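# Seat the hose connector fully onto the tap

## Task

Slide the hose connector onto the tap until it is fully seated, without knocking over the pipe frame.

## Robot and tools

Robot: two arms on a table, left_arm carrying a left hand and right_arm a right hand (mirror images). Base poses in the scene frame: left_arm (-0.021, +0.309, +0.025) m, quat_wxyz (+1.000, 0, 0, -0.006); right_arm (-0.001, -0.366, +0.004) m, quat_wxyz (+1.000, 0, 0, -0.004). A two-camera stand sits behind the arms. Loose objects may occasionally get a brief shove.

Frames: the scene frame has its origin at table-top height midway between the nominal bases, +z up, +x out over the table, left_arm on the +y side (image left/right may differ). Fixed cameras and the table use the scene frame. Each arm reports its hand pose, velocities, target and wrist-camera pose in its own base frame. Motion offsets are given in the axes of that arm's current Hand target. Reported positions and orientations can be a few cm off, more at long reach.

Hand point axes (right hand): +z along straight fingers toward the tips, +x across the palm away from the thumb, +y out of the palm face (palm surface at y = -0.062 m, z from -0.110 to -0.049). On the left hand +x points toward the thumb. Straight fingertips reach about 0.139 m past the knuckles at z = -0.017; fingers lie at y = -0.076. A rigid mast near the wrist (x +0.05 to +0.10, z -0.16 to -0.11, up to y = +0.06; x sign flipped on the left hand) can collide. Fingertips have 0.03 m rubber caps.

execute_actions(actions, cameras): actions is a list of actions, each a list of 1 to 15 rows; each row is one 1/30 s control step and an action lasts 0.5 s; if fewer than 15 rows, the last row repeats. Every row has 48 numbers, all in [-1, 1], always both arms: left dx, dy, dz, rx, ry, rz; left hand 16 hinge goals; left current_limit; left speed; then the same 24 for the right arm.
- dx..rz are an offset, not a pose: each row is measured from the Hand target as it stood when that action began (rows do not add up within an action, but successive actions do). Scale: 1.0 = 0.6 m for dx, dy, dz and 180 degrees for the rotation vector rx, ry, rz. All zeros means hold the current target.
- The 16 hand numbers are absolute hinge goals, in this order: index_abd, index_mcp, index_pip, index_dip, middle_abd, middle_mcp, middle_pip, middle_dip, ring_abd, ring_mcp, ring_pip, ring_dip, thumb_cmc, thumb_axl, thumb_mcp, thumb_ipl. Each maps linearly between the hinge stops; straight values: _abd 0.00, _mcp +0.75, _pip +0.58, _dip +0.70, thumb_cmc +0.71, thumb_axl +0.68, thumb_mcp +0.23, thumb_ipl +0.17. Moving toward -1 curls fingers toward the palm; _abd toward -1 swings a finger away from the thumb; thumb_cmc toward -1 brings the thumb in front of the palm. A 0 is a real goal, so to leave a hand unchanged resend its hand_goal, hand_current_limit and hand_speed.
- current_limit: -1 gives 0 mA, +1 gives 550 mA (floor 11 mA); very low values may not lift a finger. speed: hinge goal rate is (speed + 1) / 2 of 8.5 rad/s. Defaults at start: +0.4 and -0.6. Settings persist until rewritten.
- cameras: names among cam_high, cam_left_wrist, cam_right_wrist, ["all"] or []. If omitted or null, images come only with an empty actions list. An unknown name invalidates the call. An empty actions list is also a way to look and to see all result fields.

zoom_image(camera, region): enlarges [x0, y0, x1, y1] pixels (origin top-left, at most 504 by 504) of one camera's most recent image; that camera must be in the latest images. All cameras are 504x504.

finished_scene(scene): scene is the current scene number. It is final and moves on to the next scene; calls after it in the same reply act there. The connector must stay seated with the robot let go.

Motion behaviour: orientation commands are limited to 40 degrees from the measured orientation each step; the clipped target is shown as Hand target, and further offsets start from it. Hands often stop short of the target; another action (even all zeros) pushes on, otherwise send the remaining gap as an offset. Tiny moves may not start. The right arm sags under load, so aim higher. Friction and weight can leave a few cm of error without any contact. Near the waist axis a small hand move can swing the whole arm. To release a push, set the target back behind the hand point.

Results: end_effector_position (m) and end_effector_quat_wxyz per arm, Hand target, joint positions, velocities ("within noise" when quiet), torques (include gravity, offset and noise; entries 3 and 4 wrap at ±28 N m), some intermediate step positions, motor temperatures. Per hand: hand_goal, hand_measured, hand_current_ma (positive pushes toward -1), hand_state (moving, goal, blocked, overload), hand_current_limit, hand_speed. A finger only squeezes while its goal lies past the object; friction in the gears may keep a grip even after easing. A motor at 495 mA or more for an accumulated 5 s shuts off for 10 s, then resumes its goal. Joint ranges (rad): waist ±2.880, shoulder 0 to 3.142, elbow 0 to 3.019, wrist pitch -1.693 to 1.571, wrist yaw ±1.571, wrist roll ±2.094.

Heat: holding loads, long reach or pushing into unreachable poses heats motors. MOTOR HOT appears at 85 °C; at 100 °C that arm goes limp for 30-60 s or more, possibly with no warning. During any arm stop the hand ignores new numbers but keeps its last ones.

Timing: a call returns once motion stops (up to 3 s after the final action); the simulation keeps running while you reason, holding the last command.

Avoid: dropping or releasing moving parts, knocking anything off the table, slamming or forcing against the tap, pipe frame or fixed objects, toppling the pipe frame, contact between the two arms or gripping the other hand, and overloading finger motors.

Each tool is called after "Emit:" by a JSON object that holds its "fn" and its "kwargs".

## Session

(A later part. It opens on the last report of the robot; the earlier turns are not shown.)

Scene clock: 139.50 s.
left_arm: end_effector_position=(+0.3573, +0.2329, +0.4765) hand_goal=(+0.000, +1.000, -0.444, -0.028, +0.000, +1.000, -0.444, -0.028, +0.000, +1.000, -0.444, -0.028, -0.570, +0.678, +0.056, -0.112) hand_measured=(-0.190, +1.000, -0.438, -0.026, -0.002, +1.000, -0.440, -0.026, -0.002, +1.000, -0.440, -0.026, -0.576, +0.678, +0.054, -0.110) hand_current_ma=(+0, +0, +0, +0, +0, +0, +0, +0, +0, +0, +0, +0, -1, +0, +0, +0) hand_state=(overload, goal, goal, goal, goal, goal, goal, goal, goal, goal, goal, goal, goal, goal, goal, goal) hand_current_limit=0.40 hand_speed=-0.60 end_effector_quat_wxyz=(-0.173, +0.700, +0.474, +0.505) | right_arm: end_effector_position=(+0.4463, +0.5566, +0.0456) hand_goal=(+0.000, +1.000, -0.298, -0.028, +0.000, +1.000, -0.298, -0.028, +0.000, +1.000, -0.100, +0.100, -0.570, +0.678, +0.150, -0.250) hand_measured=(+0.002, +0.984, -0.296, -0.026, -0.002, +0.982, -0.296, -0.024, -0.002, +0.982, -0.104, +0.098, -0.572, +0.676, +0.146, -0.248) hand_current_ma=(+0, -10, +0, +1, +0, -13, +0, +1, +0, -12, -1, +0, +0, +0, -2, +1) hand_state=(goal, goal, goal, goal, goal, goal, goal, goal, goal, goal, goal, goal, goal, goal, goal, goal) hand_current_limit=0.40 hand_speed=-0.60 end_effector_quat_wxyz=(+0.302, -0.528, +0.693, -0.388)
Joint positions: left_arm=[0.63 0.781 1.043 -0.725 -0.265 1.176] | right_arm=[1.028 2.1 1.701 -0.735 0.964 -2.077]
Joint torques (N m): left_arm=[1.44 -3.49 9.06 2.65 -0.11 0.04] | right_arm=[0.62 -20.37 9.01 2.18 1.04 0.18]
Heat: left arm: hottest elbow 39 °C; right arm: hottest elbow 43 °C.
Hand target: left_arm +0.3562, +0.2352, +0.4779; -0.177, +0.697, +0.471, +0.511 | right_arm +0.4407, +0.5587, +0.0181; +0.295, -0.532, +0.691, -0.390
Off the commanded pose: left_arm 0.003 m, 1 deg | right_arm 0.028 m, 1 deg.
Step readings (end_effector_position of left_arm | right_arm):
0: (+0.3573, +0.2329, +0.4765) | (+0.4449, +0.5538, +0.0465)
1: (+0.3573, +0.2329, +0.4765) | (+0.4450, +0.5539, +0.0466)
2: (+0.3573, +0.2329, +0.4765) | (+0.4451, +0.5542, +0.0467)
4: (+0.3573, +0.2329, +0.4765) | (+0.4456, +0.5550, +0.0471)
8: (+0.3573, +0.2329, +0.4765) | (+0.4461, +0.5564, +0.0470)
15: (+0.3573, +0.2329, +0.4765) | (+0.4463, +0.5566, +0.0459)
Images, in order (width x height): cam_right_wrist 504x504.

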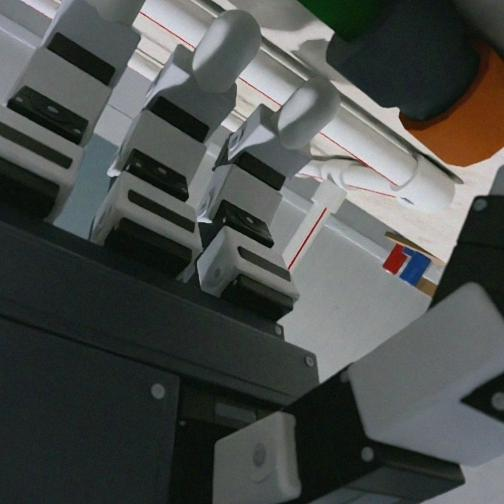

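Emit:
{"fn": "execute_actions", "kwargs": {"actions": [[[0,0,0,0,0,0,0,1,-0.445,-0.029,0,1,-0.445,-0.029,0,1,-0.445,-0.029,-0.571,0.678,0.056,-0.113,0.4,-0.6,0.003,0.0087,0.005,0,0,0,0,1,-0.299,-0.029,0,1,-0.299,-0.029,0,1,-0.1,0.1,-0.571,0.678,0.15,-0.25,0.4,-0.6]]], "cameras": ["cam_right_wrist"]}}

Scene clock: 140.47 s.
left_arm: end_effector_position=(+0.3573, +0.2329, +0.4765) hand_goal=(+0.000, +1.000, -0.444, -0.028, +0.000, +1.000, -0.444, -0.028, +0.000, +1.000, -0.444, -0.028, -0.570, +0.678, +0.056, -0.112) hand_measured=(-0.190, +1.000, -0.438, -0.026, -0.002, +1.000, -0.440, -0.026, -0.002, +1.000, -0.440, -0.026, -0.576, +0.678, +0.054, -0.110) hand_current_ma=(+0, +0, +0, +0, +0, +0, +0, +0, +0, +0, +0, +0, -1, +0, +0, +0) hand_state=(overload, goal, goal, goal, goal, goal, goal, goal, goal, goal, goal, goal, goal, goal, goal, goal) hand_current_limit=0.40 hand_speed=-0.60 end_effector_quat_wxyz=(-0.173, +0.700, +0.474, +0.505) | right_arm: end_effector_position=(+0.4446, +0.5538, +0.0362) hand_goal=(+0.000, +1.000, -0.298, -0.028, +0.000, +1.000, -0.298, -0.028, +0.000, +1.000, -0.100, +0.100, -0.570, +0.678, +0.150, -0.250) hand_measured=(+0.002, +0.984, -0.296, -0.026, -0.002, +0.982, -0.296, -0.024, -0.002, +0.982, -0.104, +0.098, -0.572, +0.676, +0.146, -0.248) hand_current_ma=(+0, -10, +0, +1, +0, -13, +0, +1, +0, -12, -1, +0, +0, +0, -2, +1) hand_state=(goal, goal, goal, goal, goal, goal, goal, goal, goal, goal, goal, goal, goal, goal, goal, goal) hand_current_limit=0.40 hand_speed=-0.60 end_effector_quat_wxyz=(+0.300, -0.529, +0.692, -0.389)
Joint positions: left_arm=[0.63 0.781 1.043 -0.725 -0.265 1.176] | right_arm=[1.028 2.105 1.684 -0.719 0.965 -2.077]
Joint torques (N m): left_arm=[1.38 -3.49 9.09 2.65 -0.11 0.04] | right_arm=[0.62 -20.42 9.31 2.17 1.01 0.16]
Heat: left arm: hottest elbow 39 °C; right arm: hottest elbow 43 °C.
Hand target: left_arm +0.3562, +0.2352, +0.4779; -0.177, +0.697, +0.471, +0.511 | right_arm +0.4401, +0.5569, +0.0120; +0.295, -0.532, +0.691, -0.390
Off the commanded pose: left_arm 0.003 m, 1 deg | right_arm 0.025 m, 1 deg.
Step readings (end_effector_position of left_arm | right_arm):
0: (+0.3573, +0.2329, +0.4765) | (+0.4463, +0.5566, +0.0456)
1: (+0.3573, +0.2329, +0.4765) | (+0.4463, +0.5566, +0.0455)
2: (+0.3573, +0.2329, +0.4765) | (+0.4463, +0.5566, +0.0452)
4: (+0.3573, +0.2329, +0.4765) | (+0.4460, +0.5560, +0.0435)
8: (+0.3573, +0.2329, +0.4765) | (+0.4448, +0.5540, +0.0391)
15: (+0.3573, +0.2329, +0.4765) | (+0.4446, +0.5536, +0.0361)
Images, in order (width x height): cam_right_wrist 504x504.

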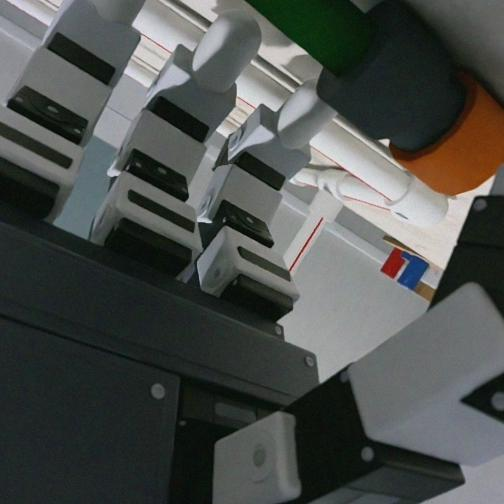

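Emit:
{"fn": "execute_actions", "kwargs": {"actions": [[[0,0,0,0,0,0,0,1,-0.445,-0.029,0,1,-0.445,-0.029,0,1,-0.445,-0.029,-0.571,0.678,0.056,-0.113,0.4,-0.6,0,0,0,0,0,0,0,0.75,-0.299,-0.029,0,0.75,-0.299,-0.029,0,1,-0.1,0.1,-0.571,0.678,0.0,-0.25,0.4,-0.7]]], "cameras": ["cam_right_wrist", "cam_high"]}}

Emit:
{"fn": "zoom_image", "kwargs": {"camera": "cam_high", "region": [200, 200, 290, 290]}}

Scene clock: 141.57 s.
left_arm: end_effector_position=(+0.3573, +0.2329, +0.4765) hand_goal=(+0.000, +1.000, -0.444, -0.028, +0.000, +1.000, -0.444, -0.028, +0.000, +1.000, -0.444, -0.028, -0.570, +0.678, +0.056, -0.112) hand_measured=(-0.190, +1.000, -0.438, -0.026, -0.002, +1.000, -0.440, -0.026, -0.002, +1.000, -0.440, -0.026, -0.576, +0.678, +0.054, -0.110) hand_current_ma=(+0, +0, +0, +0, +0, +0, +0, +0, +0, +0, +0, +0, -1, +0, +0, +0) hand_state=(overload, goal, goal, goal, goal, goal, goal, goal, goal, goal, goal, goal, goal, goal, goal, goal) hand_current_limit=0.40 hand_speed=-0.60 end_effector_quat_wxyz=(-0.173, +0.700, +0.474, +0.505) | right_arm: end_effector_position=(+0.4446, +0.5538, +0.0362) hand_goal=(+0.000, +0.750, -0.298, -0.028, +0.000, +0.750, -0.298, -0.028, +0.000, +1.000, -0.100, +0.100, -0.570, +0.678, +0.000, -0.250) hand_measured=(+0.002, +0.746, -0.296, -0.026, -0.002, +0.746, -0.296, -0.024, -0.002, +0.982, -0.104, +0.098, -0.572, +0.676, +0.002, -0.248) hand_current_ma=(+0, -1, +0, +0, +0, -1, +0, +1, +0, -12, -1, +0, +0, +0, +0, +1) hand_state=(goal, goal, goal, goal, goal, goal, goal, goal, goal, goal, goal, goal, goal, goal, goal, goal) hand_current_limit=0.40 hand_speed=-0.70 end_effector_quat_wxyz=(+0.300, -0.529, +0.692, -0.389)
Joint positions: left_arm=[0.63 0.781 1.043 -0.725 -0.265 1.176] | right_arm=[1.028 2.105 1.684 -0.719 0.965 -2.077]
Joint torques (N m): left_arm=[1.38 -3.49 9.07 2.66 -0.11 0.04] | right_arm=[0.62 -20.54 9.35 2.17 0.99 0.17]
Heat: left arm: hottest elbow 39 °C; right arm: hottest elbow 43 °C.
Hand target: left_arm +0.3562, +0.2352, +0.4779; -0.177, +0.697, +0.471, +0.511 | right_arm +0.4400, +0.5570, +0.0120; +0.295, -0.532, +0.691, -0.390
Off the commanded pose: left_arm 0.003 m, 1 deg | right_arm 0.025 m, 1 deg.
Step readings (end_effector_position of left_arm | right_arm):
0: (+0.3573, +0.2329, +0.4765) | (+0.4446, +0.5538, +0.0362)
1: (+0.3573, +0.2329, +0.4765) | (+0.4446, +0.5538, +0.0362)
2: (+0.3573, +0.2329, +0.4765) | (+0.4446, +0.5538, +0.0362)
4: (+0.3573, +0.2329, +0.4765) | (+0.4446, +0.5538, +0.0362)
8: (+0.3573, +0.2329, +0.4765) | (+0.4446, +0.5538, +0.0362)
15: (+0.3573, +0.2329, +0.4765) | (+0.4446, +0.5538, +0.0362)
Images, in order (width x height): cam_high 504x504, cam_right_wrist 504x504.

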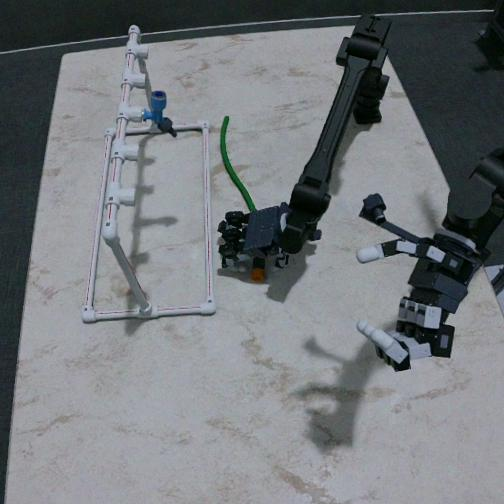

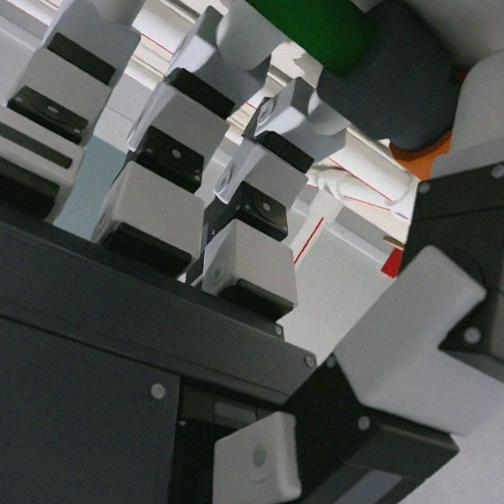

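Scaled by 5.600 from the camera's 504x504 image, which has a finer 720x720 frame.

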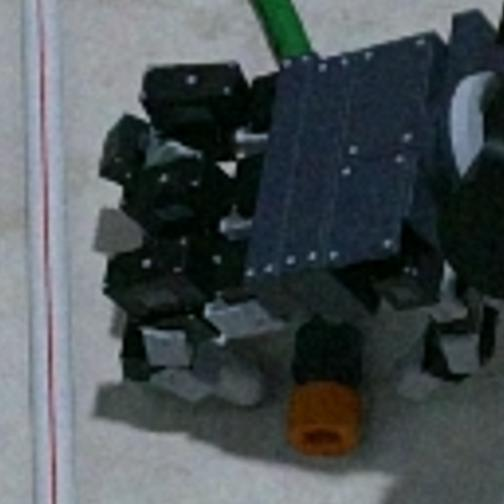

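Emit:
{"fn": "execute_actions", "kwargs": {"actions": [[[0,0,0,0,0,0,0,1,-0.445,-0.029,0,1,-0.445,-0.029,0,1,-0.445,-0.029,-0.571,0.678,0.056,-0.113,0.4,-0.6,0,0,0,0,0,0,0,0.61,-0.299,-0.029,0,0.6,-0.299,-0.029,0,1,-0.1,0.1,-0.571,0.678,-0.1,-0.25,0.4,-0.8]]], "cameras": ["cam_right_wrist", "cam_high"]}}

Emit:
{"fn": "zoom_image", "kwargs": {"camera": "cam_high", "region": [200, 200, 290, 290]}}

Scene clock: 142.80 s.
left_arm: end_effector_position=(+0.3573, +0.2329, +0.4765) hand_goal=(+0.000, +1.000, -0.444, -0.028, +0.000, +1.000, -0.444, -0.028, +0.000, +1.000, -0.444, -0.028, -0.570, +0.678, +0.056, -0.112) hand_measured=(-0.190, +1.000, -0.438, -0.026, -0.002, +1.000, -0.440, -0.026, -0.002, +1.000, -0.440, -0.026, -0.576, +0.678, +0.054, -0.110) hand_current_ma=(+0, +0, +0, +0, +0, +0, +0, +0, +0, +0, +0, +0, -1, +0, +0, +0) hand_state=(overload, goal, goal, goal, goal, goal, goal, goal, goal, goal, goal, goal, goal, goal, goal, goal) hand_current_limit=0.40 hand_speed=-0.60 end_effector_quat_wxyz=(-0.173, +0.700, +0.474, +0.505) | right_arm: end_effector_position=(+0.4454, +0.5539, +0.0366) hand_goal=(+0.000, +0.610, -0.298, -0.028, +0.000, +0.600, -0.298, -0.028, +0.000, +1.000, -0.100, +0.100, -0.570, +0.678, -0.100, -0.250) hand_measured=(+0.002, +0.616, -0.296, -0.026, -0.002, +0.596, -0.296, -0.024, -0.002, +0.982, -0.104, +0.098, -0.572, +0.676, -0.094, -0.248) hand_current_ma=(+0, +2, +0, +0, +0, -1, +0, +1, +0, -12, -1, +0, +0, +0, +3, +1) hand_state=(goal, goal, goal, goal, goal, goal, goal, goal, goal, goal, goal, goal, goal, goal, goal, goal) hand_current_limit=0.40 hand_speed=-0.80 end_effector_quat_wxyz=(+0.301, -0.527, +0.693, -0.389)
Joint positions: left_arm=[0.63 0.781 1.043 -0.725 -0.265 1.176] | right_arm=[1.027 2.105 1.684 -0.717 0.967 -2.075]
Joint torques (N m): left_arm=[1.38 -3.49 9.07 2.65 -0.11 0.04] | right_arm=[0.56 -20.48 9.32 2.06 0.9 0.15]
Heat: left arm: hottest elbow 39 °C; right arm: hottest elbow 43 °C.
Hand target: left_arm +0.3562, +0.2352, +0.4779; -0.177, +0.697, +0.471, +0.511 | right_arm +0.4401, +0.5569, +0.0120; +0.295, -0.532, +0.691, -0.390
Off the commanded pose: left_arm 0.003 m, 1 deg | right_arm 0.025 m, 1 deg.
Step readings (end_effector_position of left_arm | right_arm):
0: (+0.3573, +0.2329, +0.4765) | (+0.4446, +0.5538, +0.0362)
1: (+0.3573, +0.2329, +0.4765) | (+0.4446, +0.5538, +0.0362)
2: (+0.3573, +0.2329, +0.4765) | (+0.4447, +0.5537, +0.0362)
4: (+0.3573, +0.2329, +0.4765) | (+0.4449, +0.5538, +0.0364)
8: (+0.3573, +0.2329, +0.4765) | (+0.4452, +0.5541, +0.0366)
15: (+0.3573, +0.2329, +0.4765) | (+0.4454, +0.5539, +0.0366)
Images, in order (width x height): cam_high 504x504, cam_right_wrist 504x504.

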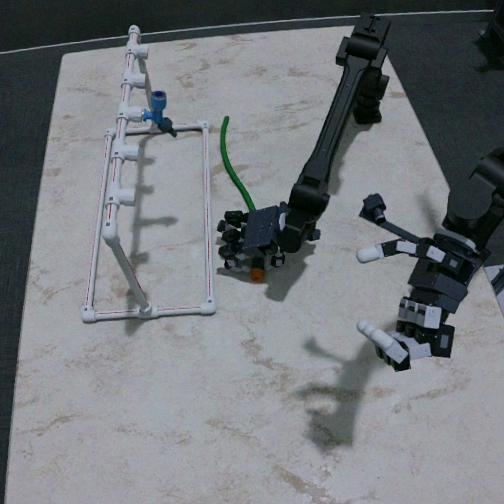

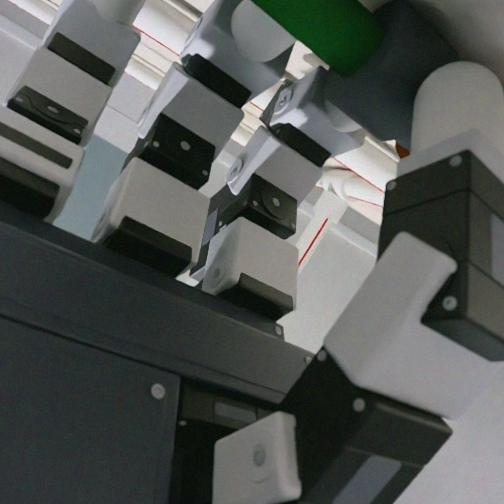

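Scaled by 5.600 from the camera's 504x504 image, which has a finer 720x720 frame.

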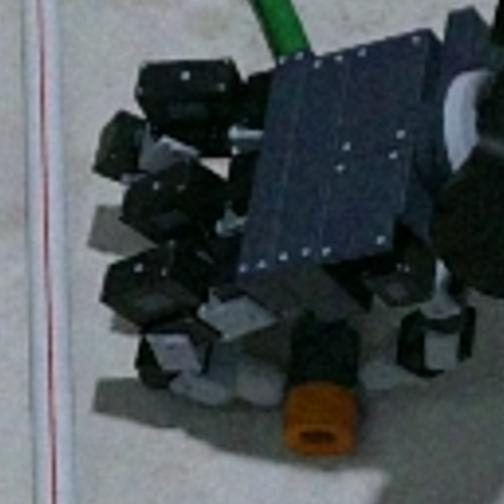

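Emit:
{"fn": "execute_actions", "kwargs": {"actions": [[[0,0,0,0,0,0,0,1,-0.445,-0.029,0,1,-0.445,-0.029,0,1,-0.445,-0.029,-0.571,0.678,0.056,-0.113,0.4,-0.6,0,0,0,0,0,0,0,0.52,-0.31,-0.04,0,0.5,-0.31,-0.04,0,1,-0.1,0.1,-0.571,0.678,-0.17,-0.27,0.4,-0.8]],[[0,0,0,0,0,0,0,1,-0.445,-0.029,0,1,-0.445,-0.029,0,1,-0.445,-0.029,-0.571,0.678,0.056,-0.113,0.4,-0.6,0,0,0,0,0,0,0,0.44,-0.34,-0.08,0,0.42,-0.34,-0.08,0,1,-0.1,0.1,-0.571,0.678,-0.24,-0.32,0.4,-0.8]]], "cameras": ["cam_right_wrist", "cam_high"]}}

Emit:
{"fn": "zoom_image", "kwargs": {"camera": "cam_high", "region": [200, 200, 290, 290]}}

Scene clock: 144.67 s.
left_arm: end_effector_position=(+0.3573, +0.2329, +0.4765) hand_goal=(+0.000, +1.000, -0.444, -0.028, +0.000, +1.000, -0.444, -0.028, +0.000, +1.000, -0.444, -0.028, -0.570, +0.678, +0.056, -0.112) hand_measured=(-0.190, +1.000, -0.438, -0.026, -0.002, +1.000, -0.440, -0.026, -0.002, +1.000, -0.440, -0.026, -0.576, +0.678, +0.054, -0.110) hand_current_ma=(+0, +0, +0, +0, +0, +0, +0, +0, +0, +0, +0, +0, -1, +0, +0, +0) hand_state=(overload, goal, goal, goal, goal, goal, goal, goal, goal, goal, goal, goal, goal, goal, goal, goal) hand_current_limit=0.40 hand_speed=-0.60 end_effector_quat_wxyz=(-0.173, +0.700, +0.474, +0.505) | right_arm: end_effector_position=(+0.4456, +0.5538, +0.0367) hand_goal=(+0.000, +0.440, -0.340, -0.080, +0.000, +0.420, -0.340, -0.080, +0.000, +1.000, -0.100, +0.100, -0.570, +0.678, -0.240, -0.320) hand_measured=(+0.002, +0.584, -0.286, -0.046, -0.002, +0.516, -0.290, -0.042, -0.002, +0.982, -0.104, +0.098, -0.560, +0.688, -0.094, -0.250) hand_current_ma=(+0, +385, +73, +33, +0, +216, +64, +40, +0, -12, -1, +0, +4, +5, +385, +191) hand_state=(goal, blocked, blocked, blocked, goal, blocked, blocked, blocked, goal, goal, goal, goal, goal, goal, blocked, blocked) hand_current_limit=0.40 hand_speed=-0.80 end_effector_quat_wxyz=(+0.302, -0.527, +0.693, -0.390)
Joint positions: left_arm=[0.63 0.781 1.043 -0.725 -0.265 1.176] | right_arm=[1.027 2.105 1.684 -0.717 0.968 -2.075]
Joint torques (N m): left_arm=[1.44 -3.49 9.07 2.65 -0.11 0.04] | right_arm=[0.73 -20.37 9.28 2.09 0.83 0.15]
Heat: left arm: hottest elbow 39 °C; right arm: hottest elbow 42 °C.
Hand target: left_arm +0.3562, +0.2352, +0.4779; -0.177, +0.697, +0.471, +0.511 | right_arm +0.4402, +0.5569, +0.0120; +0.295, -0.532, +0.691, -0.390
Off the commanded pose: left_arm 0.003 m, 1 deg | right_arm 0.025 m, 1 deg.
Step readings (end_effector_position of left_arm | right_arm):
0: (+0.3573, +0.2329, +0.4765) | (+0.4454, +0.5539, +0.0366)
1: (+0.3573, +0.2329, +0.4765) | (+0.4454, +0.5539, +0.0366)
2: (+0.3573, +0.2329, +0.4765) | (+0.4454, +0.5539, +0.0366)
4: (+0.3573, +0.2329, +0.4765) | (+0.4455, +0.5539, +0.0366)
8: (+0.3573, +0.2329, +0.4765) | (+0.4456, +0.5537, +0.0367)
15: (+0.3573, +0.2329, +0.4765) | (+0.4456, +0.5537, +0.0367)
16: (+0.3573, +0.2329, +0.4765) | (+0.4457, +0.5537, +0.0368)
17: (+0.3573, +0.2329, +0.4765) | (+0.4457, +0.5537, +0.0368)
19: (+0.3573, +0.2329, +0.4765) | (+0.4457, +0.5537, +0.0368)
23: (+0.3573, +0.2329, +0.4765) | (+0.4456, +0.5538, +0.0367)
30: (+0.3573, +0.2329, +0.4765) | (+0.4456, +0.5538, +0.0367)
Images, in order (width x height): cam_high 504x504, cam_right_wrist 504x504.

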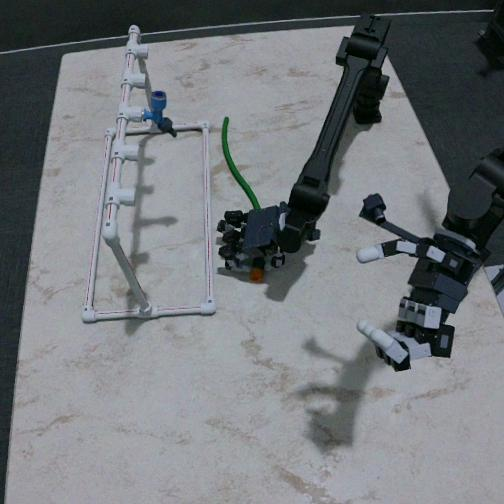

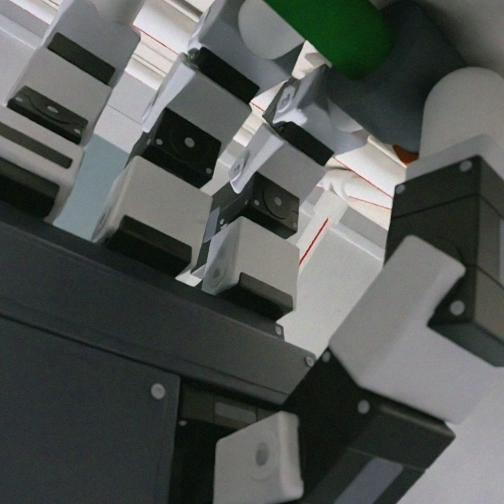

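Scaled by 5.600 from the camera's 504x504 image, which has a finer 720x720 frame.

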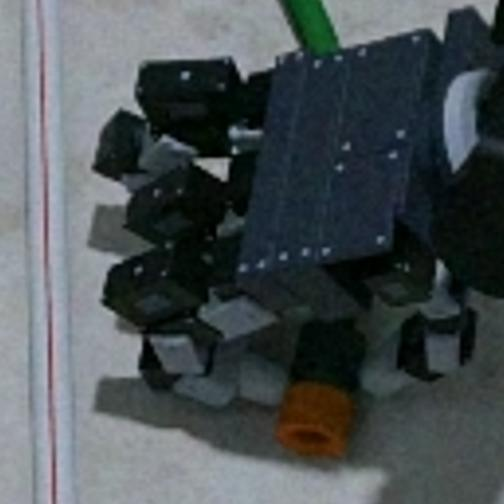

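Emit:
{"fn": "execute_actions", "kwargs": {"actions": [[[0,0,0,0,0,0,0,1,-0.445,-0.029,0,1,-0.445,-0.029,0,1,-0.445,-0.029,-0.571,0.678,0.056,-0.113,0.4,-0.6,0,-0.029,-0.0167,0,0,0,0,0.44,-0.34,-0.08,0,0.42,-0.34,-0.08,0,1,-0.1,0.1,-0.571,0.678,-0.24,-0.32,0.4,-0.8]],[[0,0,0,0,0,0,0,1,-0.445,-0.029,0,1,-0.445,-0.029,0,1,-0.445,-0.029,-0.571,0.678,0.056,-0.113,0.4,-0.6,0,-0.029,-0.0167,0,0,0,0,0.44,-0.34,-0.08,0,0.42,-0.34,-0.08,0,1,-0.1,0.1,-0.571,0.678,-0.24,-0.32,0.4,-0.8]],[[0,0,0,0,0,0,0,1,-0.445,-0.029,0,1,-0.445,-0.029,0,1,-0.445,-0.029,-0.571,0.678,0.056,-0.113,0.4,-0.6,0,-0.029,-0.0167,0,0,0,0,0.44,-0.34,-0.08,0,0.42,-0.34,-0.08,0,1,-0.1,0.1,-0.571,0.678,-0.24,-0.32,0.4,-0.8]]], "cameras": ["cam_right_wrist", "cam_high"]}}

Emit:
{"fn": "zoom_image", "kwargs": {"camera": "cam_high", "region": [200, 190, 290, 280]}}

Scene clock: 147.23 s.
left_arm: end_effector_position=(+0.3573, +0.2329, +0.4765) hand_goal=(+0.000, +1.000, -0.444, -0.028, +0.000, +1.000, -0.444, -0.028, +0.000, +1.000, -0.444, -0.028, -0.570, +0.678, +0.056, -0.112) hand_measured=(-0.190, +1.000, -0.438, -0.026, -0.002, +1.000, -0.440, -0.026, -0.002, +1.000, -0.440, -0.026, -0.576, +0.678, +0.054, -0.110) hand_current_ma=(+0, +0, +0, +0, +0, +0, +0, +0, +0, +0, +0, +0, -1, +0, +0, +0) hand_state=(overload, goal, goal, goal, goal, goal, goal, goal, goal, goal, goal, goal, goal, goal, goal, goal) hand_current_limit=0.40 hand_speed=-0.60 end_effector_quat_wxyz=(-0.173, +0.700, +0.474, +0.505) | right_arm: end_effector_position=(+0.4360, +0.5388, +0.0380) hand_goal=(+0.000, +0.440, -0.340, -0.080, +0.000, +0.420, -0.340, -0.080, +0.000, +1.000, -0.100, +0.100, -0.570, +0.678, -0.240, -0.320) hand_measured=(+0.006, +0.584, -0.286, -0.058, -0.002, +0.516, -0.290, -0.042, -0.002, +0.982, -0.104, +0.098, -0.560, +0.688, -0.094, -0.250) hand_current_ma=(+1, +385, +73, +15, +0, +212, +64, +40, +0, -12, -1, +0, +4, +6, +385, +191) hand_state=(goal, blocked, blocked, blocked, goal, blocked, blocked, blocked, goal, goal, goal, goal, goal, goal, blocked, blocked) hand_current_limit=0.40 hand_speed=-0.80 end_effector_quat_wxyz=(+0.272, -0.540, +0.689, -0.399)
Joint positions: left_arm=[0.63 0.781 1.043 -0.725 -0.265 1.176] | right_arm=[1.027 2.095 1.687 -0.807 0.966 -2.062]
Joint torques (N m): left_arm=[1.38 -3.55 9.07 2.65 -0.11 0.04] | right_arm=[0.5 -25.29 14.08 0.79 0.9 -0.04]
Heat: left arm: hottest elbow 39 °C; right arm: hottest elbow 42 °C.
Hand target: left_arm +0.3562, +0.2352, +0.4779; -0.177, +0.697, +0.471, +0.511 | right_arm +0.4419, +0.5570, +0.0725; +0.295, -0.532, +0.691, -0.390
Off the commanded pose: left_arm 0.003 m, 1 deg | right_arm 0.039 m, 3 deg.
Step readings (end_effector_position of left_arm | right_arm):
0: (+0.3573, +0.2329, +0.4765) | (+0.4456, +0.5538, +0.0367)
1: (+0.3573, +0.2329, +0.4765) | (+0.4456, +0.5538, +0.0367)
2: (+0.3573, +0.2329, +0.4765) | (+0.4456, +0.5538, +0.0367)
4: (+0.3573, +0.2329, +0.4765) | (+0.4456, +0.5537, +0.0367)
8: (+0.3573, +0.2329, +0.4765) | (+0.4450, +0.5529, +0.0363)
15: (+0.3573, +0.2329, +0.4765) | (+0.4447, +0.5525, +0.0361)
16: (+0.3573, +0.2329, +0.4765) | (+0.4447, +0.5524, +0.0361)
17: (+0.3573, +0.2329, +0.4765) | (+0.4443, +0.5518, +0.0358)
19: (+0.3573, +0.2329, +0.4765) | (+0.4434, +0.5504, +0.0354)
23: (+0.3573, +0.2329, +0.4765) | (+0.4419, +0.5480, +0.0357)
30: (+0.3573, +0.2329, +0.4765) | (+0.4411, +0.5467, +0.0357)
31: (+0.3573, +0.2329, +0.4765) | (+0.4411, +0.5467, +0.0360)
32: (+0.3573, +0.2329, +0.4765) | (+0.4408, +0.5463, +0.0362)
34: (+0.3573, +0.2329, +0.4765) | (+0.4395, +0.5441, +0.0368)
38: (+0.3573, +0.2329, +0.4765) | (+0.4372, +0.5406, +0.0377)
45: (+0.3573, +0.2329, +0.4765) | (+0.4362, +0.5390, +0.0379)
Images, in order (width x height): cam_high 504x504, cam_right_wrist 504x504.

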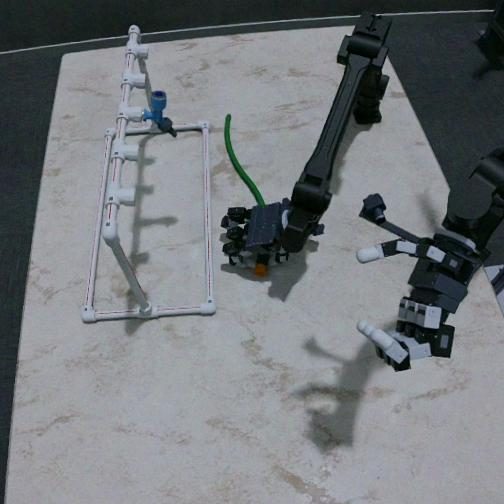

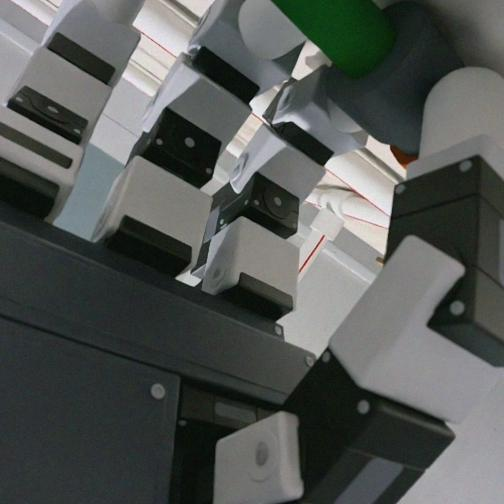

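Scaled by 5.600 from the camera's 504x504 image, which has a finer 720x720 frame.

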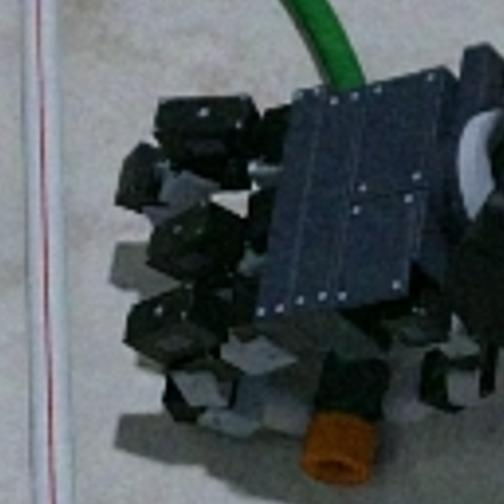

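Emit:
{"fn": "execute_actions", "kwargs": {"actions": [[[0,0,0,0,0,0,0,1,-0.445,-0.029,0,1,-0.445,-0.029,0,1,-0.445,-0.029,-0.571,0.678,0.056,-0.113,0.4,-0.6,0,-0.029,-0.0167,0,0,0,0,0.44,-0.34,-0.08,0,0.42,-0.34,-0.08,0,1,-0.1,0.1,-0.571,0.678,-0.24,-0.32,0.4,-0.8]],[[0,0,0,0,0,0,0,1,-0.445,-0.029,0,1,-0.445,-0.029,0,1,-0.445,-0.029,-0.571,0.678,0.056,-0.113,0.4,-0.6,0,-0.029,-0.0167,0,0,0,0,0.44,-0.34,-0.08,0,0.42,-0.34,-0.08,0,1,-0.1,0.1,-0.571,0.678,-0.24,-0.32,0.4,-0.8]],[[0,0,0,0,0,0,0,1,-0.445,-0.029,0,1,-0.445,-0.029,0,1,-0.445,-0.029,-0.571,0.678,0.056,-0.113,0.4,-0.6,0,-0.029,-0.0167,0,0,0,0,0.44,-0.34,-0.08,0,0.42,-0.34,-0.08,0,1,-0.1,0.1,-0.571,0.678,-0.24,-0.32,0.4,-0.8]]], "cameras": ["cam_right_wrist", "cam_high"]}}

Emit:
{"fn": "zoom_image", "kwargs": {"camera": "cam_high", "region": [200, 180, 290, 270]}}

Scene clock: 149.43 s.
left_arm: end_effector_position=(+0.3573, +0.2329, +0.4765) hand_goal=(+0.000, +1.000, -0.444, -0.028, +0.000, +1.000, -0.444, -0.028, +0.000, +1.000, -0.444, -0.028, -0.570, +0.678, +0.056, -0.112) hand_measured=(-0.190, +1.000, -0.438, -0.026, -0.002, +1.000, -0.440, -0.026, -0.002, +1.000, -0.440, -0.026, -0.576, +0.678, +0.054, -0.110) hand_current_ma=(+0, +0, +0, +0, +0, +0, +0, +0, +0, +0, +0, +0, -1, +0, +0, +0) hand_state=(overload, goal, goal, goal, goal, goal, goal, goal, goal, goal, goal, goal, goal, goal, goal, goal) hand_current_limit=0.40 hand_speed=-0.60 end_effector_quat_wxyz=(-0.173, +0.700, +0.474, +0.505) | right_arm: end_effector_position=(+0.4364, +0.5403, +0.0928) hand_goal=(+0.000, +0.440, -0.340, -0.080, +0.000, +0.420, -0.340, -0.080, +0.000, +1.000, -0.100, +0.100, -0.570, +0.678, -0.240, -0.320) hand_measured=(+0.006, +0.582, -0.284, -0.058, -0.002, +0.512, -0.290, -0.042, -0.002, +0.982, -0.104, +0.098, -0.566, +0.682, -0.094, -0.250) hand_current_ma=(+1, +382, +79, +15, +0, +197, +64, +38, +0, -12, -1, +0, +1, +1, +385, +191) hand_state=(goal, blocked, blocked, blocked, goal, moving, blocked, blocked, goal, goal, goal, goal, goal, goal, blocked, blocked) hand_current_limit=0.40 hand_speed=-0.80 end_effector_quat_wxyz=(+0.268, -0.543, +0.688, -0.400)
Joint positions: left_arm=[0.63 0.781 1.043 -0.725 -0.265 1.176] | right_arm=[1.027 2.052 1.77 -0.942 0.964 -2.063]
Joint torques (N m): left_arm=[1.44 -3.49 9.07 2.65 -0.11 0.04] | right_arm=[-0.03 -25.76 15.09 0.75 0.99 -0.07]
Heat: left arm: hottest elbow 39 °C; right arm: hottest elbow 43 °C.
Hand target: left_arm +0.3562, +0.2352, +0.4779; -0.177, +0.697, +0.471, +0.511 | right_arm +0.4436, +0.5571, +0.1325; +0.295, -0.532, +0.691, -0.390
Off the commanded pose: left_arm 0.003 m, 1 deg | right_arm 0.044 m, 3 deg.
Step readings (end_effector_position of left_arm | right_arm):
0: (+0.3573, +0.2329, +0.4765) | (+0.4360, +0.5388, +0.0380)
1: (+0.3573, +0.2329, +0.4765) | (+0.4360, +0.5388, +0.0380)
2: (+0.3573, +0.2329, +0.4765) | (+0.4357, +0.5384, +0.0383)
4: (+0.3573, +0.2329, +0.4765) | (+0.4348, +0.5374, +0.0396)
8: (+0.3573, +0.2329, +0.4765) | (+0.4340, +0.5360, +0.0445)
15: (+0.3573, +0.2329, +0.4765) | (+0.4351, +0.5379, +0.0531)
16: (+0.3573, +0.2329, +0.4765) | (+0.4352, +0.5380, +0.0538)
17: (+0.3573, +0.2329, +0.4765) | (+0.4350, +0.5377, +0.0543)
19: (+0.3573, +0.2329, +0.4765) | (+0.4344, +0.5370, +0.0559)
23: (+0.3573, +0.2329, +0.4765) | (+0.4343, +0.5368, +0.0626)
30: (+0.3573, +0.2329, +0.4765) | (+0.4358, +0.5394, +0.0737)
31: (+0.3573, +0.2329, +0.4765) | (+0.4360, +0.5396, +0.0743)
32: (+0.3573, +0.2329, +0.4765) | (+0.4358, +0.5393, +0.0749)
34: (+0.3573, +0.2329, +0.4765) | (+0.4353, +0.5385, +0.0766)
38: (+0.3573, +0.2329, +0.4765) | (+0.4353, +0.5384, +0.0829)
45: (+0.3573, +0.2329, +0.4765) | (+0.4364, +0.5402, +0.0923)
Images, in order (width x height): cam_high 504x504, cam_right_wrist 504x504.

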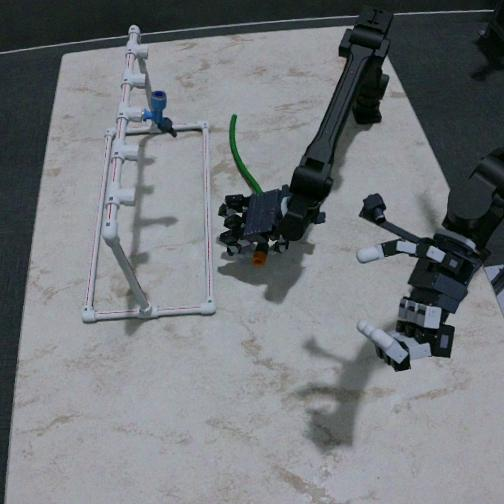

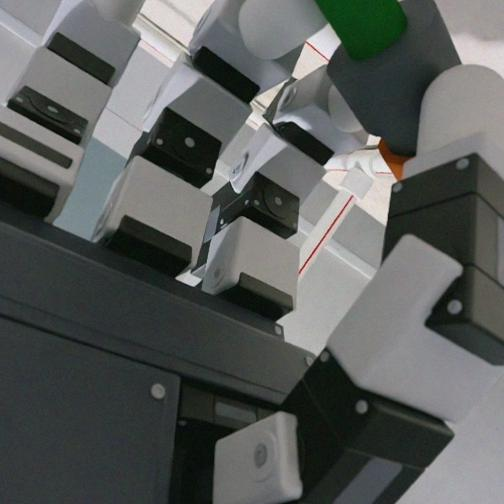

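Scaled by 5.600 from the camera's 504x504 image, which has a finer 720x720 frame.

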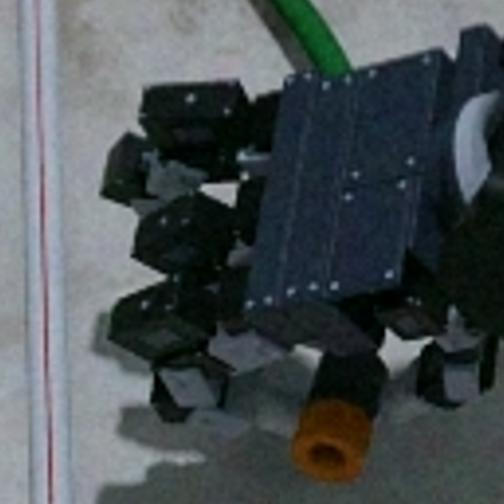

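Emit:
{"fn": "execute_actions", "kwargs": {"actions": [[[0,0,0,0,0,0,0,1,-0.445,-0.029,0,1,-0.445,-0.029,0,1,-0.445,-0.029,-0.571,0.678,0.056,-0.113,0.4,-0.6,0.0357,-0.0372,0.0217,-0.0164,-0.0181,0.0608,0,0.44,-0.34,-0.08,0,0.42,-0.34,-0.08,0,1,-0.1,0.1,-0.571,0.678,-0.24,-0.32,0.4,-0.8]],[[0,0,0,0,0,0,0,1,-0.445,-0.029,0,1,-0.445,-0.029,0,1,-0.445,-0.029,-0.571,0.678,0.056,-0.113,0.4,-0.6,0.029,-0.0443,0.0177,-0.0164,-0.0181,0.0608,0,0.44,-0.34,-0.08,0,0.42,-0.34,-0.08,0,1,-0.1,0.1,-0.571,0.678,-0.24,-0.32,0.4,-0.8]],[[0,0,0,0,0,0,0,1,-0.445,-0.029,0,1,-0.445,-0.029,0,1,-0.445,-0.029,-0.571,0.678,0.056,-0.113,0.4,-0.6,0.0208,-0.05,0.0138,-0.0164,-0.0181,0.0608,0,0.44,-0.34,-0.08,0,0.42,-0.34,-0.08,0,1,-0.1,0.1,-0.571,0.678,-0.24,-0.32,0.4,-0.8]],[[0,0,0,0,0,0,0,1,-0.445,-0.029,0,1,-0.445,-0.029,0,1,-0.445,-0.029,-0.571,0.678,0.056,-0.113,0.4,-0.6,0.0115,-0.0537,0.0102,-0.0164,-0.0181,0.0608,0,0.44,-0.34,-0.08,0,0.42,-0.34,-0.08,0,1,-0.1,0.1,-0.571,0.678,-0.24,-0.32,0.4,-0.8]]], "cameras": ["cam_right_wrist", "cam_high"]}}

Emit:
{"fn": "zoom_image", "kwargs": {"camera": "cam_high", "region": [150, 110, 330, 290]}}

Scene clock: 153.17 s.
left_arm: end_effector_position=(+0.3573, +0.2329, +0.4765) hand_goal=(+0.000, +1.000, -0.444, -0.028, +0.000, +1.000, -0.444, -0.028, +0.000, +1.000, -0.444, -0.028, -0.570, +0.678, +0.056, -0.112) hand_measured=(-0.190, +1.000, -0.438, -0.026, -0.002, +1.000, -0.440, -0.026, -0.002, +1.000, -0.440, -0.026, -0.576, +0.678, +0.054, -0.110) hand_current_ma=(+0, +0, +0, +0, +0, +0, +0, +0, +0, +0, +0, +0, -1, +0, +0, +0) hand_state=(overload, goal, goal, goal, goal, goal, goal, goal, goal, goal, goal, goal, goal, goal, goal, goal) hand_current_limit=0.40 hand_speed=-0.60 end_effector_quat_wxyz=(-0.173, +0.700, +0.474, +0.505) | right_arm: end_effector_position=(+0.5071, +0.4474, +0.1662) hand_goal=(+0.000, +0.440, -0.340, -0.080, +0.000, +0.420, -0.340, -0.080, +0.000, +1.000, -0.100, +0.100, -0.570, +0.678, -0.240, -0.320) hand_measured=(-0.006, +0.550, -0.280, -0.058, -0.002, +0.502, -0.342, -0.100, -0.002, +0.988, -0.102, +0.098, -0.560, +0.690, -0.064, -0.250) hand_current_ma=(-1, +270, +87, +17, +0, +165, +0, -14, +0, -6, +0, +0, +5, +7, +385, +191) hand_state=(goal, blocked, blocked, blocked, goal, blocked, goal, goal, goal, goal, goal, goal, goal, goal, blocked, blocked) hand_current_limit=0.40 hand_speed=-0.80 end_effector_quat_wxyz=(+0.420, -0.324, +0.837, -0.135)
Joint positions: left_arm=[0.63 0.781 1.043 -0.725 -0.265 1.176] | right_arm=[0.739 1.68 1.285 -0.386 0.522 -1.792]
Joint torques (N m): left_arm=[1.38 -3.49 9.07 2.65 -0.11 0.04] | right_arm=[0.85 -19.55 10.32 3.3 0.21 0.49]
Heat: left arm: hottest elbow 39 °C; right arm: hottest elbow 43 °C.
Hand target: left_arm +0.3562, +0.2352, +0.4779; -0.177, +0.697, +0.471, +0.511 | right_arm +0.5091, +0.4512, +0.1821; +0.438, -0.304, +0.838, -0.120
Off the commanded pose: left_arm 0.003 m, 1 deg | right_arm 0.017 m, 4 deg.
Step readings (end_effector_position of left_arm | right_arm):
0: (+0.3573, +0.2329, +0.4765) | (+0.4364, +0.5402, +0.0928)
1: (+0.3573, +0.2329, +0.4765) | (+0.4360, +0.5406, +0.0930)
2: (+0.3573, +0.2329, +0.4765) | (+0.4352, +0.5418, +0.0932)
4: (+0.3573, +0.2329, +0.4765) | (+0.4351, +0.5438, +0.0957)
8: (+0.3573, +0.2329, +0.4765) | (+0.4413, +0.5358, +0.1142)
15: (+0.3573, +0.2329, +0.4765) | (+0.4610, +0.5283, +0.1469)
16: (+0.3573, +0.2329, +0.4765) | (+0.4619, +0.5281, +0.1469)
17: (+0.3573, +0.2329, +0.4765) | (+0.4614, +0.5289, +0.1455)
19: (+0.3573, +0.2329, +0.4765) | (+0.4585, +0.5247, +0.1391)
23: (+0.3573, +0.2329, +0.4765) | (+0.4582, +0.5095, +0.1308)
30: (+0.3573, +0.2329, +0.4765) | (+0.4741, +0.4995, +0.1399)
31: (+0.3573, +0.2329, +0.4765) | (+0.4749, +0.4996, +0.1413)
32: (+0.3573, +0.2329, +0.4765) | (+0.4747, +0.5004, +0.1423)
34: (+0.3573, +0.2329, +0.4765) | (+0.4726, +0.4976, +0.1425)
38: (+0.3573, +0.2329, +0.4765) | (+0.4756, +0.4838, +0.1472)
45: (+0.3573, +0.2329, +0.4765) | (+0.4921, +0.4740, +0.1588)
46: (+0.3573, +0.2329, +0.4765) | (+0.4920, +0.4745, +0.1585)
47: (+0.3573, +0.2329, +0.4765) | (+0.4913, +0.4755, +0.1583)
49: (+0.3573, +0.2329, +0.4765) | (+0.4885, +0.4731, +0.1564)
53: (+0.3573, +0.2329, +0.4765) | (+0.4916, +0.4590, +0.1566)
60: (+0.3573, +0.2329, +0.4765) | (+0.5080, +0.4477, +0.1679)
Images, in order (width x height): cam_high 504x504, cam_right_wrist 504x504.

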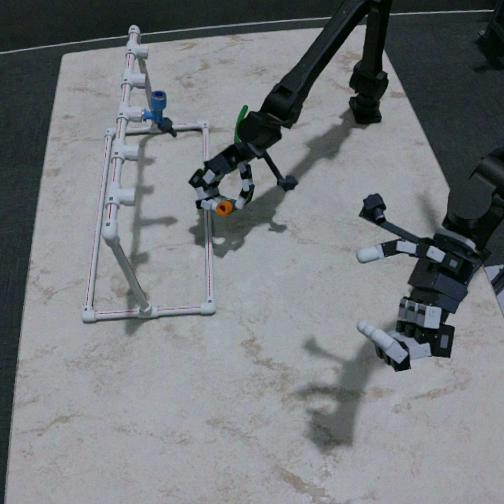

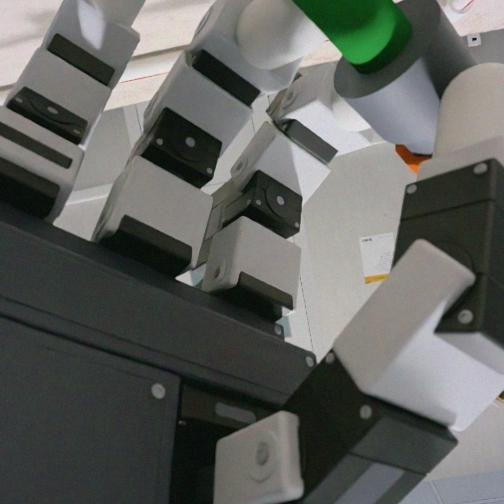

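Scaled by 2.800 from the camera's 504x504 image, which has a finer 720x720 frame.

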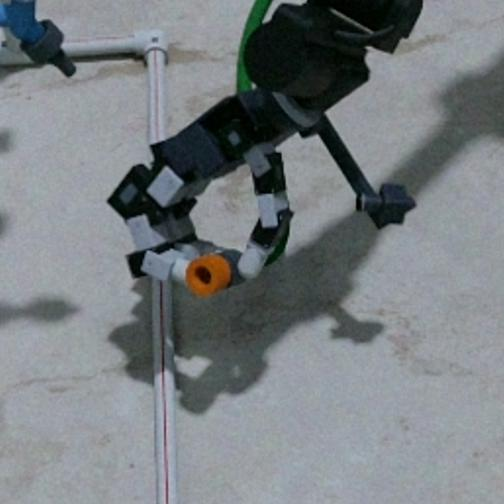

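Emit:
{"fn": "execute_actions", "kwargs": {"actions": [[[0,0,0,0,0,0,0,1,-0.445,-0.029,0,1,-0.445,-0.029,0,1,-0.445,-0.029,-0.571,0.678,0.056,-0.113,0.4,-0.6,0.0015,-0.0555,0.0072,-0.0164,-0.0181,0.0608,0,0.42,-0.36,-0.1,0,0.38,-0.4,-0.14,0,0.7,-0.1,0.1,-0.571,0.678,-0.24,-0.34,0.4,-0.8]],[[0,0,0,0,0,0,0,1,-0.445,-0.029,0,1,-0.445,-0.029,0,1,-0.445,-0.029,-0.571,0.678,0.056,-0.113,0.4,-0.6,-0.0087,-0.0552,0.0043,-0.0164,-0.0181,0.0608,0,0.42,-0.36,-0.1,0,0.38,-0.4,-0.14,0,0.7,-0.1,0.1,-0.571,0.678,-0.24,-0.34,0.4,-0.8]]], "cameras": ["cam_right_wrist", "cam_high"]}}

Emit:
{"fn": "zoom_image", "kwargs": {"camera": "cam_high", "region": [130, 80, 280, 230]}}

Scene clock: 156.10 s.
left_arm: end_effector_position=(+0.3573, +0.2329, +0.4765) hand_goal=(+0.000, +1.000, -0.444, -0.028, +0.000, +1.000, -0.444, -0.028, +0.000, +1.000, -0.444, -0.028, -0.570, +0.678, +0.056, -0.112) hand_measured=(-0.190, +1.000, -0.438, -0.026, -0.002, +1.000, -0.440, -0.026, -0.002, +1.000, -0.440, -0.026, -0.576, +0.678, +0.054, -0.110) hand_current_ma=(+0, +0, +0, +0, +0, +0, +0, +0, +0, +0, +0, +0, -1, +0, +0, +0) hand_state=(overload, goal, goal, goal, goal, goal, goal, goal, goal, goal, goal, goal, goal, goal, goal, goal) hand_current_limit=0.40 hand_speed=-0.60 end_effector_quat_wxyz=(-0.173, +0.700, +0.474, +0.505) | right_arm: end_effector_position=(+0.5419, +0.3982, +0.1918) hand_goal=(+0.000, +0.420, -0.360, -0.100, +0.000, +0.380, -0.400, -0.140, +0.000, +0.700, -0.100, +0.100, -0.570, +0.678, -0.240, -0.340) hand_measured=(-0.002, +0.514, -0.280, -0.070, -0.002, +0.418, -0.388, -0.136, -0.002, +0.700, -0.102, +0.098, -0.572, +0.680, -0.026, -0.264) hand_current_ma=(+0, +204, +142, +27, +0, +43, +6, +1, +0, +0, +0, +0, +0, +1, +385, +212) hand_state=(goal, blocked, blocked, blocked, goal, blocked, goal, goal, goal, goal, goal, goal, goal, goal, blocked, blocked) hand_current_limit=0.40 hand_speed=-0.80 end_effector_quat_wxyz=(+0.469, -0.179, +0.865, +0.015)
Joint positions: left_arm=[0.63 0.781 1.043 -0.725 -0.265 1.176] | right_arm=[0.588 1.613 1.122 -0.133 0.288 -1.541]
Joint torques (N m): left_arm=[1.44 -3.49 9.07 2.65 -0.11 0.04] | right_arm=[0.03 -18.43 10.02 3.62 0.07 0.36]
Heat: left arm: hottest elbow 39 °C; right arm: hottest elbow 43 °C.
Hand target: left_arm +0.3562, +0.2352, +0.4779; -0.177, +0.697, +0.471, +0.511 | right_arm +0.5421, +0.3981, +0.2070; +0.483, -0.168, +0.859, +0.025
Off the commanded pose: left_arm 0.003 m, 1 deg | right_arm 0.015 m, 3 deg.
Step readings (end_effector_position of left_arm | right_arm):
0: (+0.3573, +0.2329, +0.4765) | (+0.5071, +0.4474, +0.1662)
1: (+0.3573, +0.2329, +0.4765) | (+0.5066, +0.4482, +0.1661)
2: (+0.3573, +0.2329, +0.4765) | (+0.5061, +0.4494, +0.1669)
4: (+0.3573, +0.2329, +0.4765) | (+0.5037, +0.4493, +0.1679)
8: (+0.3573, +0.2329, +0.4765) | (+0.5104, +0.4335, +0.1705)
15: (+0.3573, +0.2329, +0.4765) | (+0.5251, +0.4212, +0.1777)
16: (+0.3573, +0.2329, +0.4765) | (+0.5245, +0.4222, +0.1779)
17: (+0.3573, +0.2329, +0.4765) | (+0.5237, +0.4235, +0.1790)
19: (+0.3573, +0.2329, +0.4765) | (+0.5218, +0.4224, +0.1805)
23: (+0.3573, +0.2329, +0.4765) | (+0.5272, +0.4087, +0.1822)
30: (+0.3573, +0.2329, +0.4765) | (+0.5406, +0.3970, +0.1888)
Images, in order (width x height): cam_high 504x504, cam_right_wrist 504x504.

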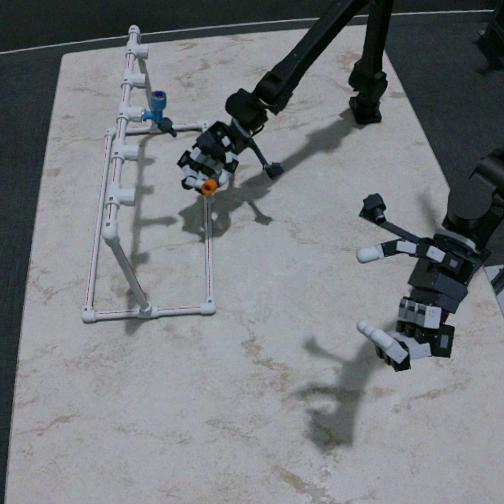

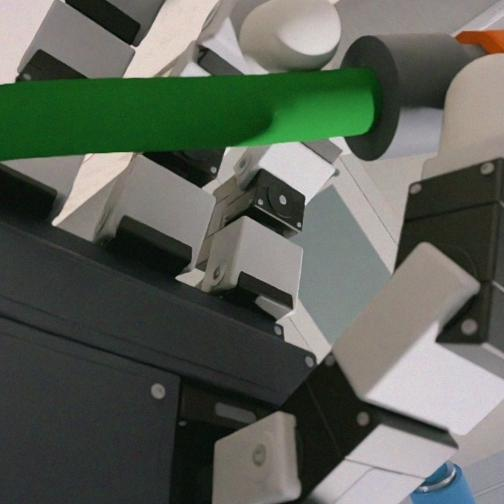

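Scaled by 3.360 from the camera's 504x504 image, which has a finer 720x720 frame.

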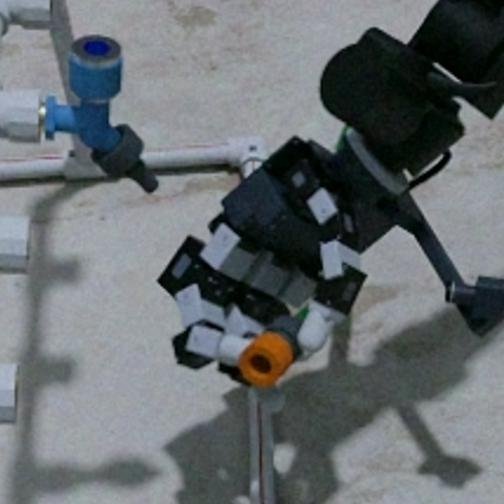

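Emit:
{"fn": "execute_actions", "kwargs": {"actions": [[[0,0,0,0,0,0,0,1,-0.445,-0.029,0,1,-0.445,-0.029,0,1,-0.445,-0.029,-0.571,0.678,0.056,-0.113,0.4,-0.6,0,0,0,0,0,0,0,0.42,-0.36,-0.1,0,0.75,0.577,0.696,0,0.75,0.577,0.696,-0.571,0.678,-0.24,-0.34,0.4,-0.6]],[[0,0,0,0,0,0,0,1,-0.445,-0.029,0,1,-0.445,-0.029,0,1,-0.445,-0.029,-0.571,0.678,0.056,-0.113,0.4,-0.6,0,0,0,0,0,0,0,0.42,-0.36,-0.1,0,0.35,0.577,0.696,0,0.3,0.577,0.696,-0.571,0.678,-0.24,-0.34,0.4,-0.7]]], "cameras": ["cam_right_wrist", "cam_high"]}}

Emit:
{"fn": "zoom_image", "kwargs": {"camera": "cam_high", "region": [150, 110, 270, 230]}}

Scene clock: 162.70 s.
left_arm: end_effector_position=(+0.3573, +0.2329, +0.4765) hand_goal=(+0.000, +1.000, -0.444, -0.028, +0.000, +1.000, -0.444, -0.028, +0.000, +1.000, -0.444, -0.028, -0.570, +0.678, +0.056, -0.112) hand_measured=(-0.190, +1.000, -0.438, -0.026, -0.002, +1.000, -0.440, -0.026, -0.002, +1.000, -0.440, -0.026, -0.576, +0.678, +0.054, -0.110) hand_current_ma=(+0, +0, +0, +0, +0, +0, +0, +0, +0, +0, +0, +0, -1, +0, +0, +0) hand_state=(overload, goal, goal, goal, goal, goal, goal, goal, goal, goal, goal, goal, goal, goal, goal, goal) hand_current_limit=0.40 hand_speed=-0.60 end_effector_quat_wxyz=(-0.173, +0.700, +0.474, +0.505) | right_arm: end_effector_position=(+0.5408, +0.3975, +0.1896) hand_goal=(+0.000, +0.420, -0.360, -0.100, +0.000, +0.350, +0.578, +0.696, +0.000, +0.300, +0.578, +0.696, -0.570, +0.678, -0.240, -0.340) hand_measured=(-0.002, +0.514, -0.280, -0.070, -0.002, +0.354, +0.576, +0.694, -0.002, +0.304, +0.576, +0.694, -0.584, +0.672, -0.026, -0.270) hand_current_ma=(+0, +204, +142, +27, +0, +1, +0, +0, +0, +1, +0, +0, -7, -3, +385, +183) hand_state=(goal, blocked, blocked, blocked, goal, goal, goal, goal, goal, goal, goal, goal, goal, goal, blocked, blocked) hand_current_limit=0.40 hand_speed=-0.70 end_effector_quat_wxyz=(+0.467, -0.180, +0.866, +0.015)
Joint positions: left_arm=[0.63 0.781 1.043 -0.725 -0.265 1.176] | right_arm=[0.588 1.613 1.117 -0.133 0.288 -1.54]
Joint torques (N m): left_arm=[1.44 -3.49 9.07 2.65 -0.11 0.04] | right_arm=[-0.03 -18.55 10.33 3.69 0.12 0.39]
Heat: left arm: hottest elbow 39 °C; right arm: hottest elbow 42 °C.
Hand target: left_arm +0.3562, +0.2352, +0.4779; -0.177, +0.697, +0.471, +0.511 | right_arm +0.5421, +0.3982, +0.2070; +0.483, -0.168, +0.859, +0.026
Off the commanded pose: left_arm 0.003 m, 1 deg | right_arm 0.018 m, 3 deg.
Step readings (end_effector_position of left_arm | right_arm):
0: (+0.3573, +0.2329, +0.4765) | (+0.5419, +0.3982, +0.1919)
1: (+0.3573, +0.2329, +0.4765) | (+0.5419, +0.3982, +0.1919)
2: (+0.3573, +0.2329, +0.4765) | (+0.5419, +0.3982, +0.1919)
4: (+0.3573, +0.2329, +0.4765) | (+0.5418, +0.3982, +0.1917)
8: (+0.3573, +0.2329, +0.4765) | (+0.5409, +0.3976, +0.1898)
15: (+0.3573, +0.2329, +0.4765) | (+0.5408, +0.3975, +0.1895)
16: (+0.3573, +0.2329, +0.4765) | (+0.5408, +0.3975, +0.1895)
17: (+0.3573, +0.2329, +0.4765) | (+0.5408, +0.3975, +0.1895)
19: (+0.3573, +0.2329, +0.4765) | (+0.5408, +0.3975, +0.1895)
23: (+0.3573, +0.2329, +0.4765) | (+0.5408, +0.3975, +0.1895)
30: (+0.3573, +0.2329, +0.4765) | (+0.5408, +0.3975, +0.1895)
Images, in order (width x height): cam_high 504x504, cam_right_wrist 504x504.

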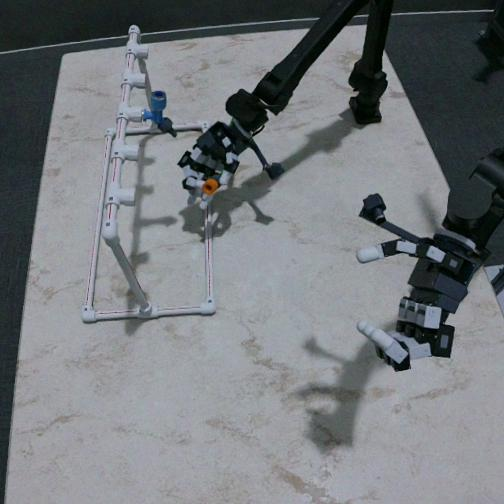

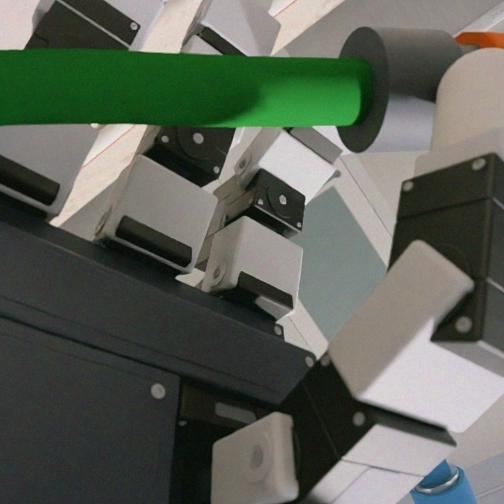

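Scaled by 4.200 from the camera's 504x504 image, which has a finer 720x720 frame.

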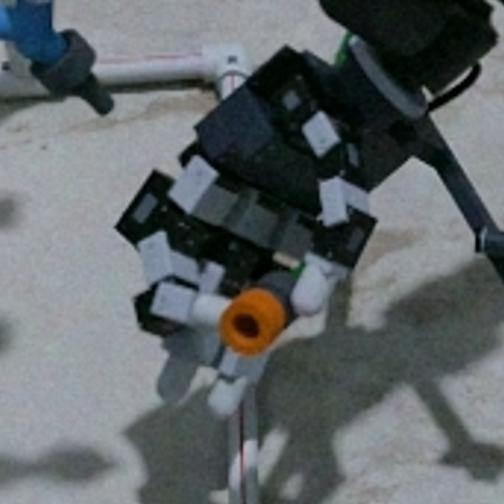

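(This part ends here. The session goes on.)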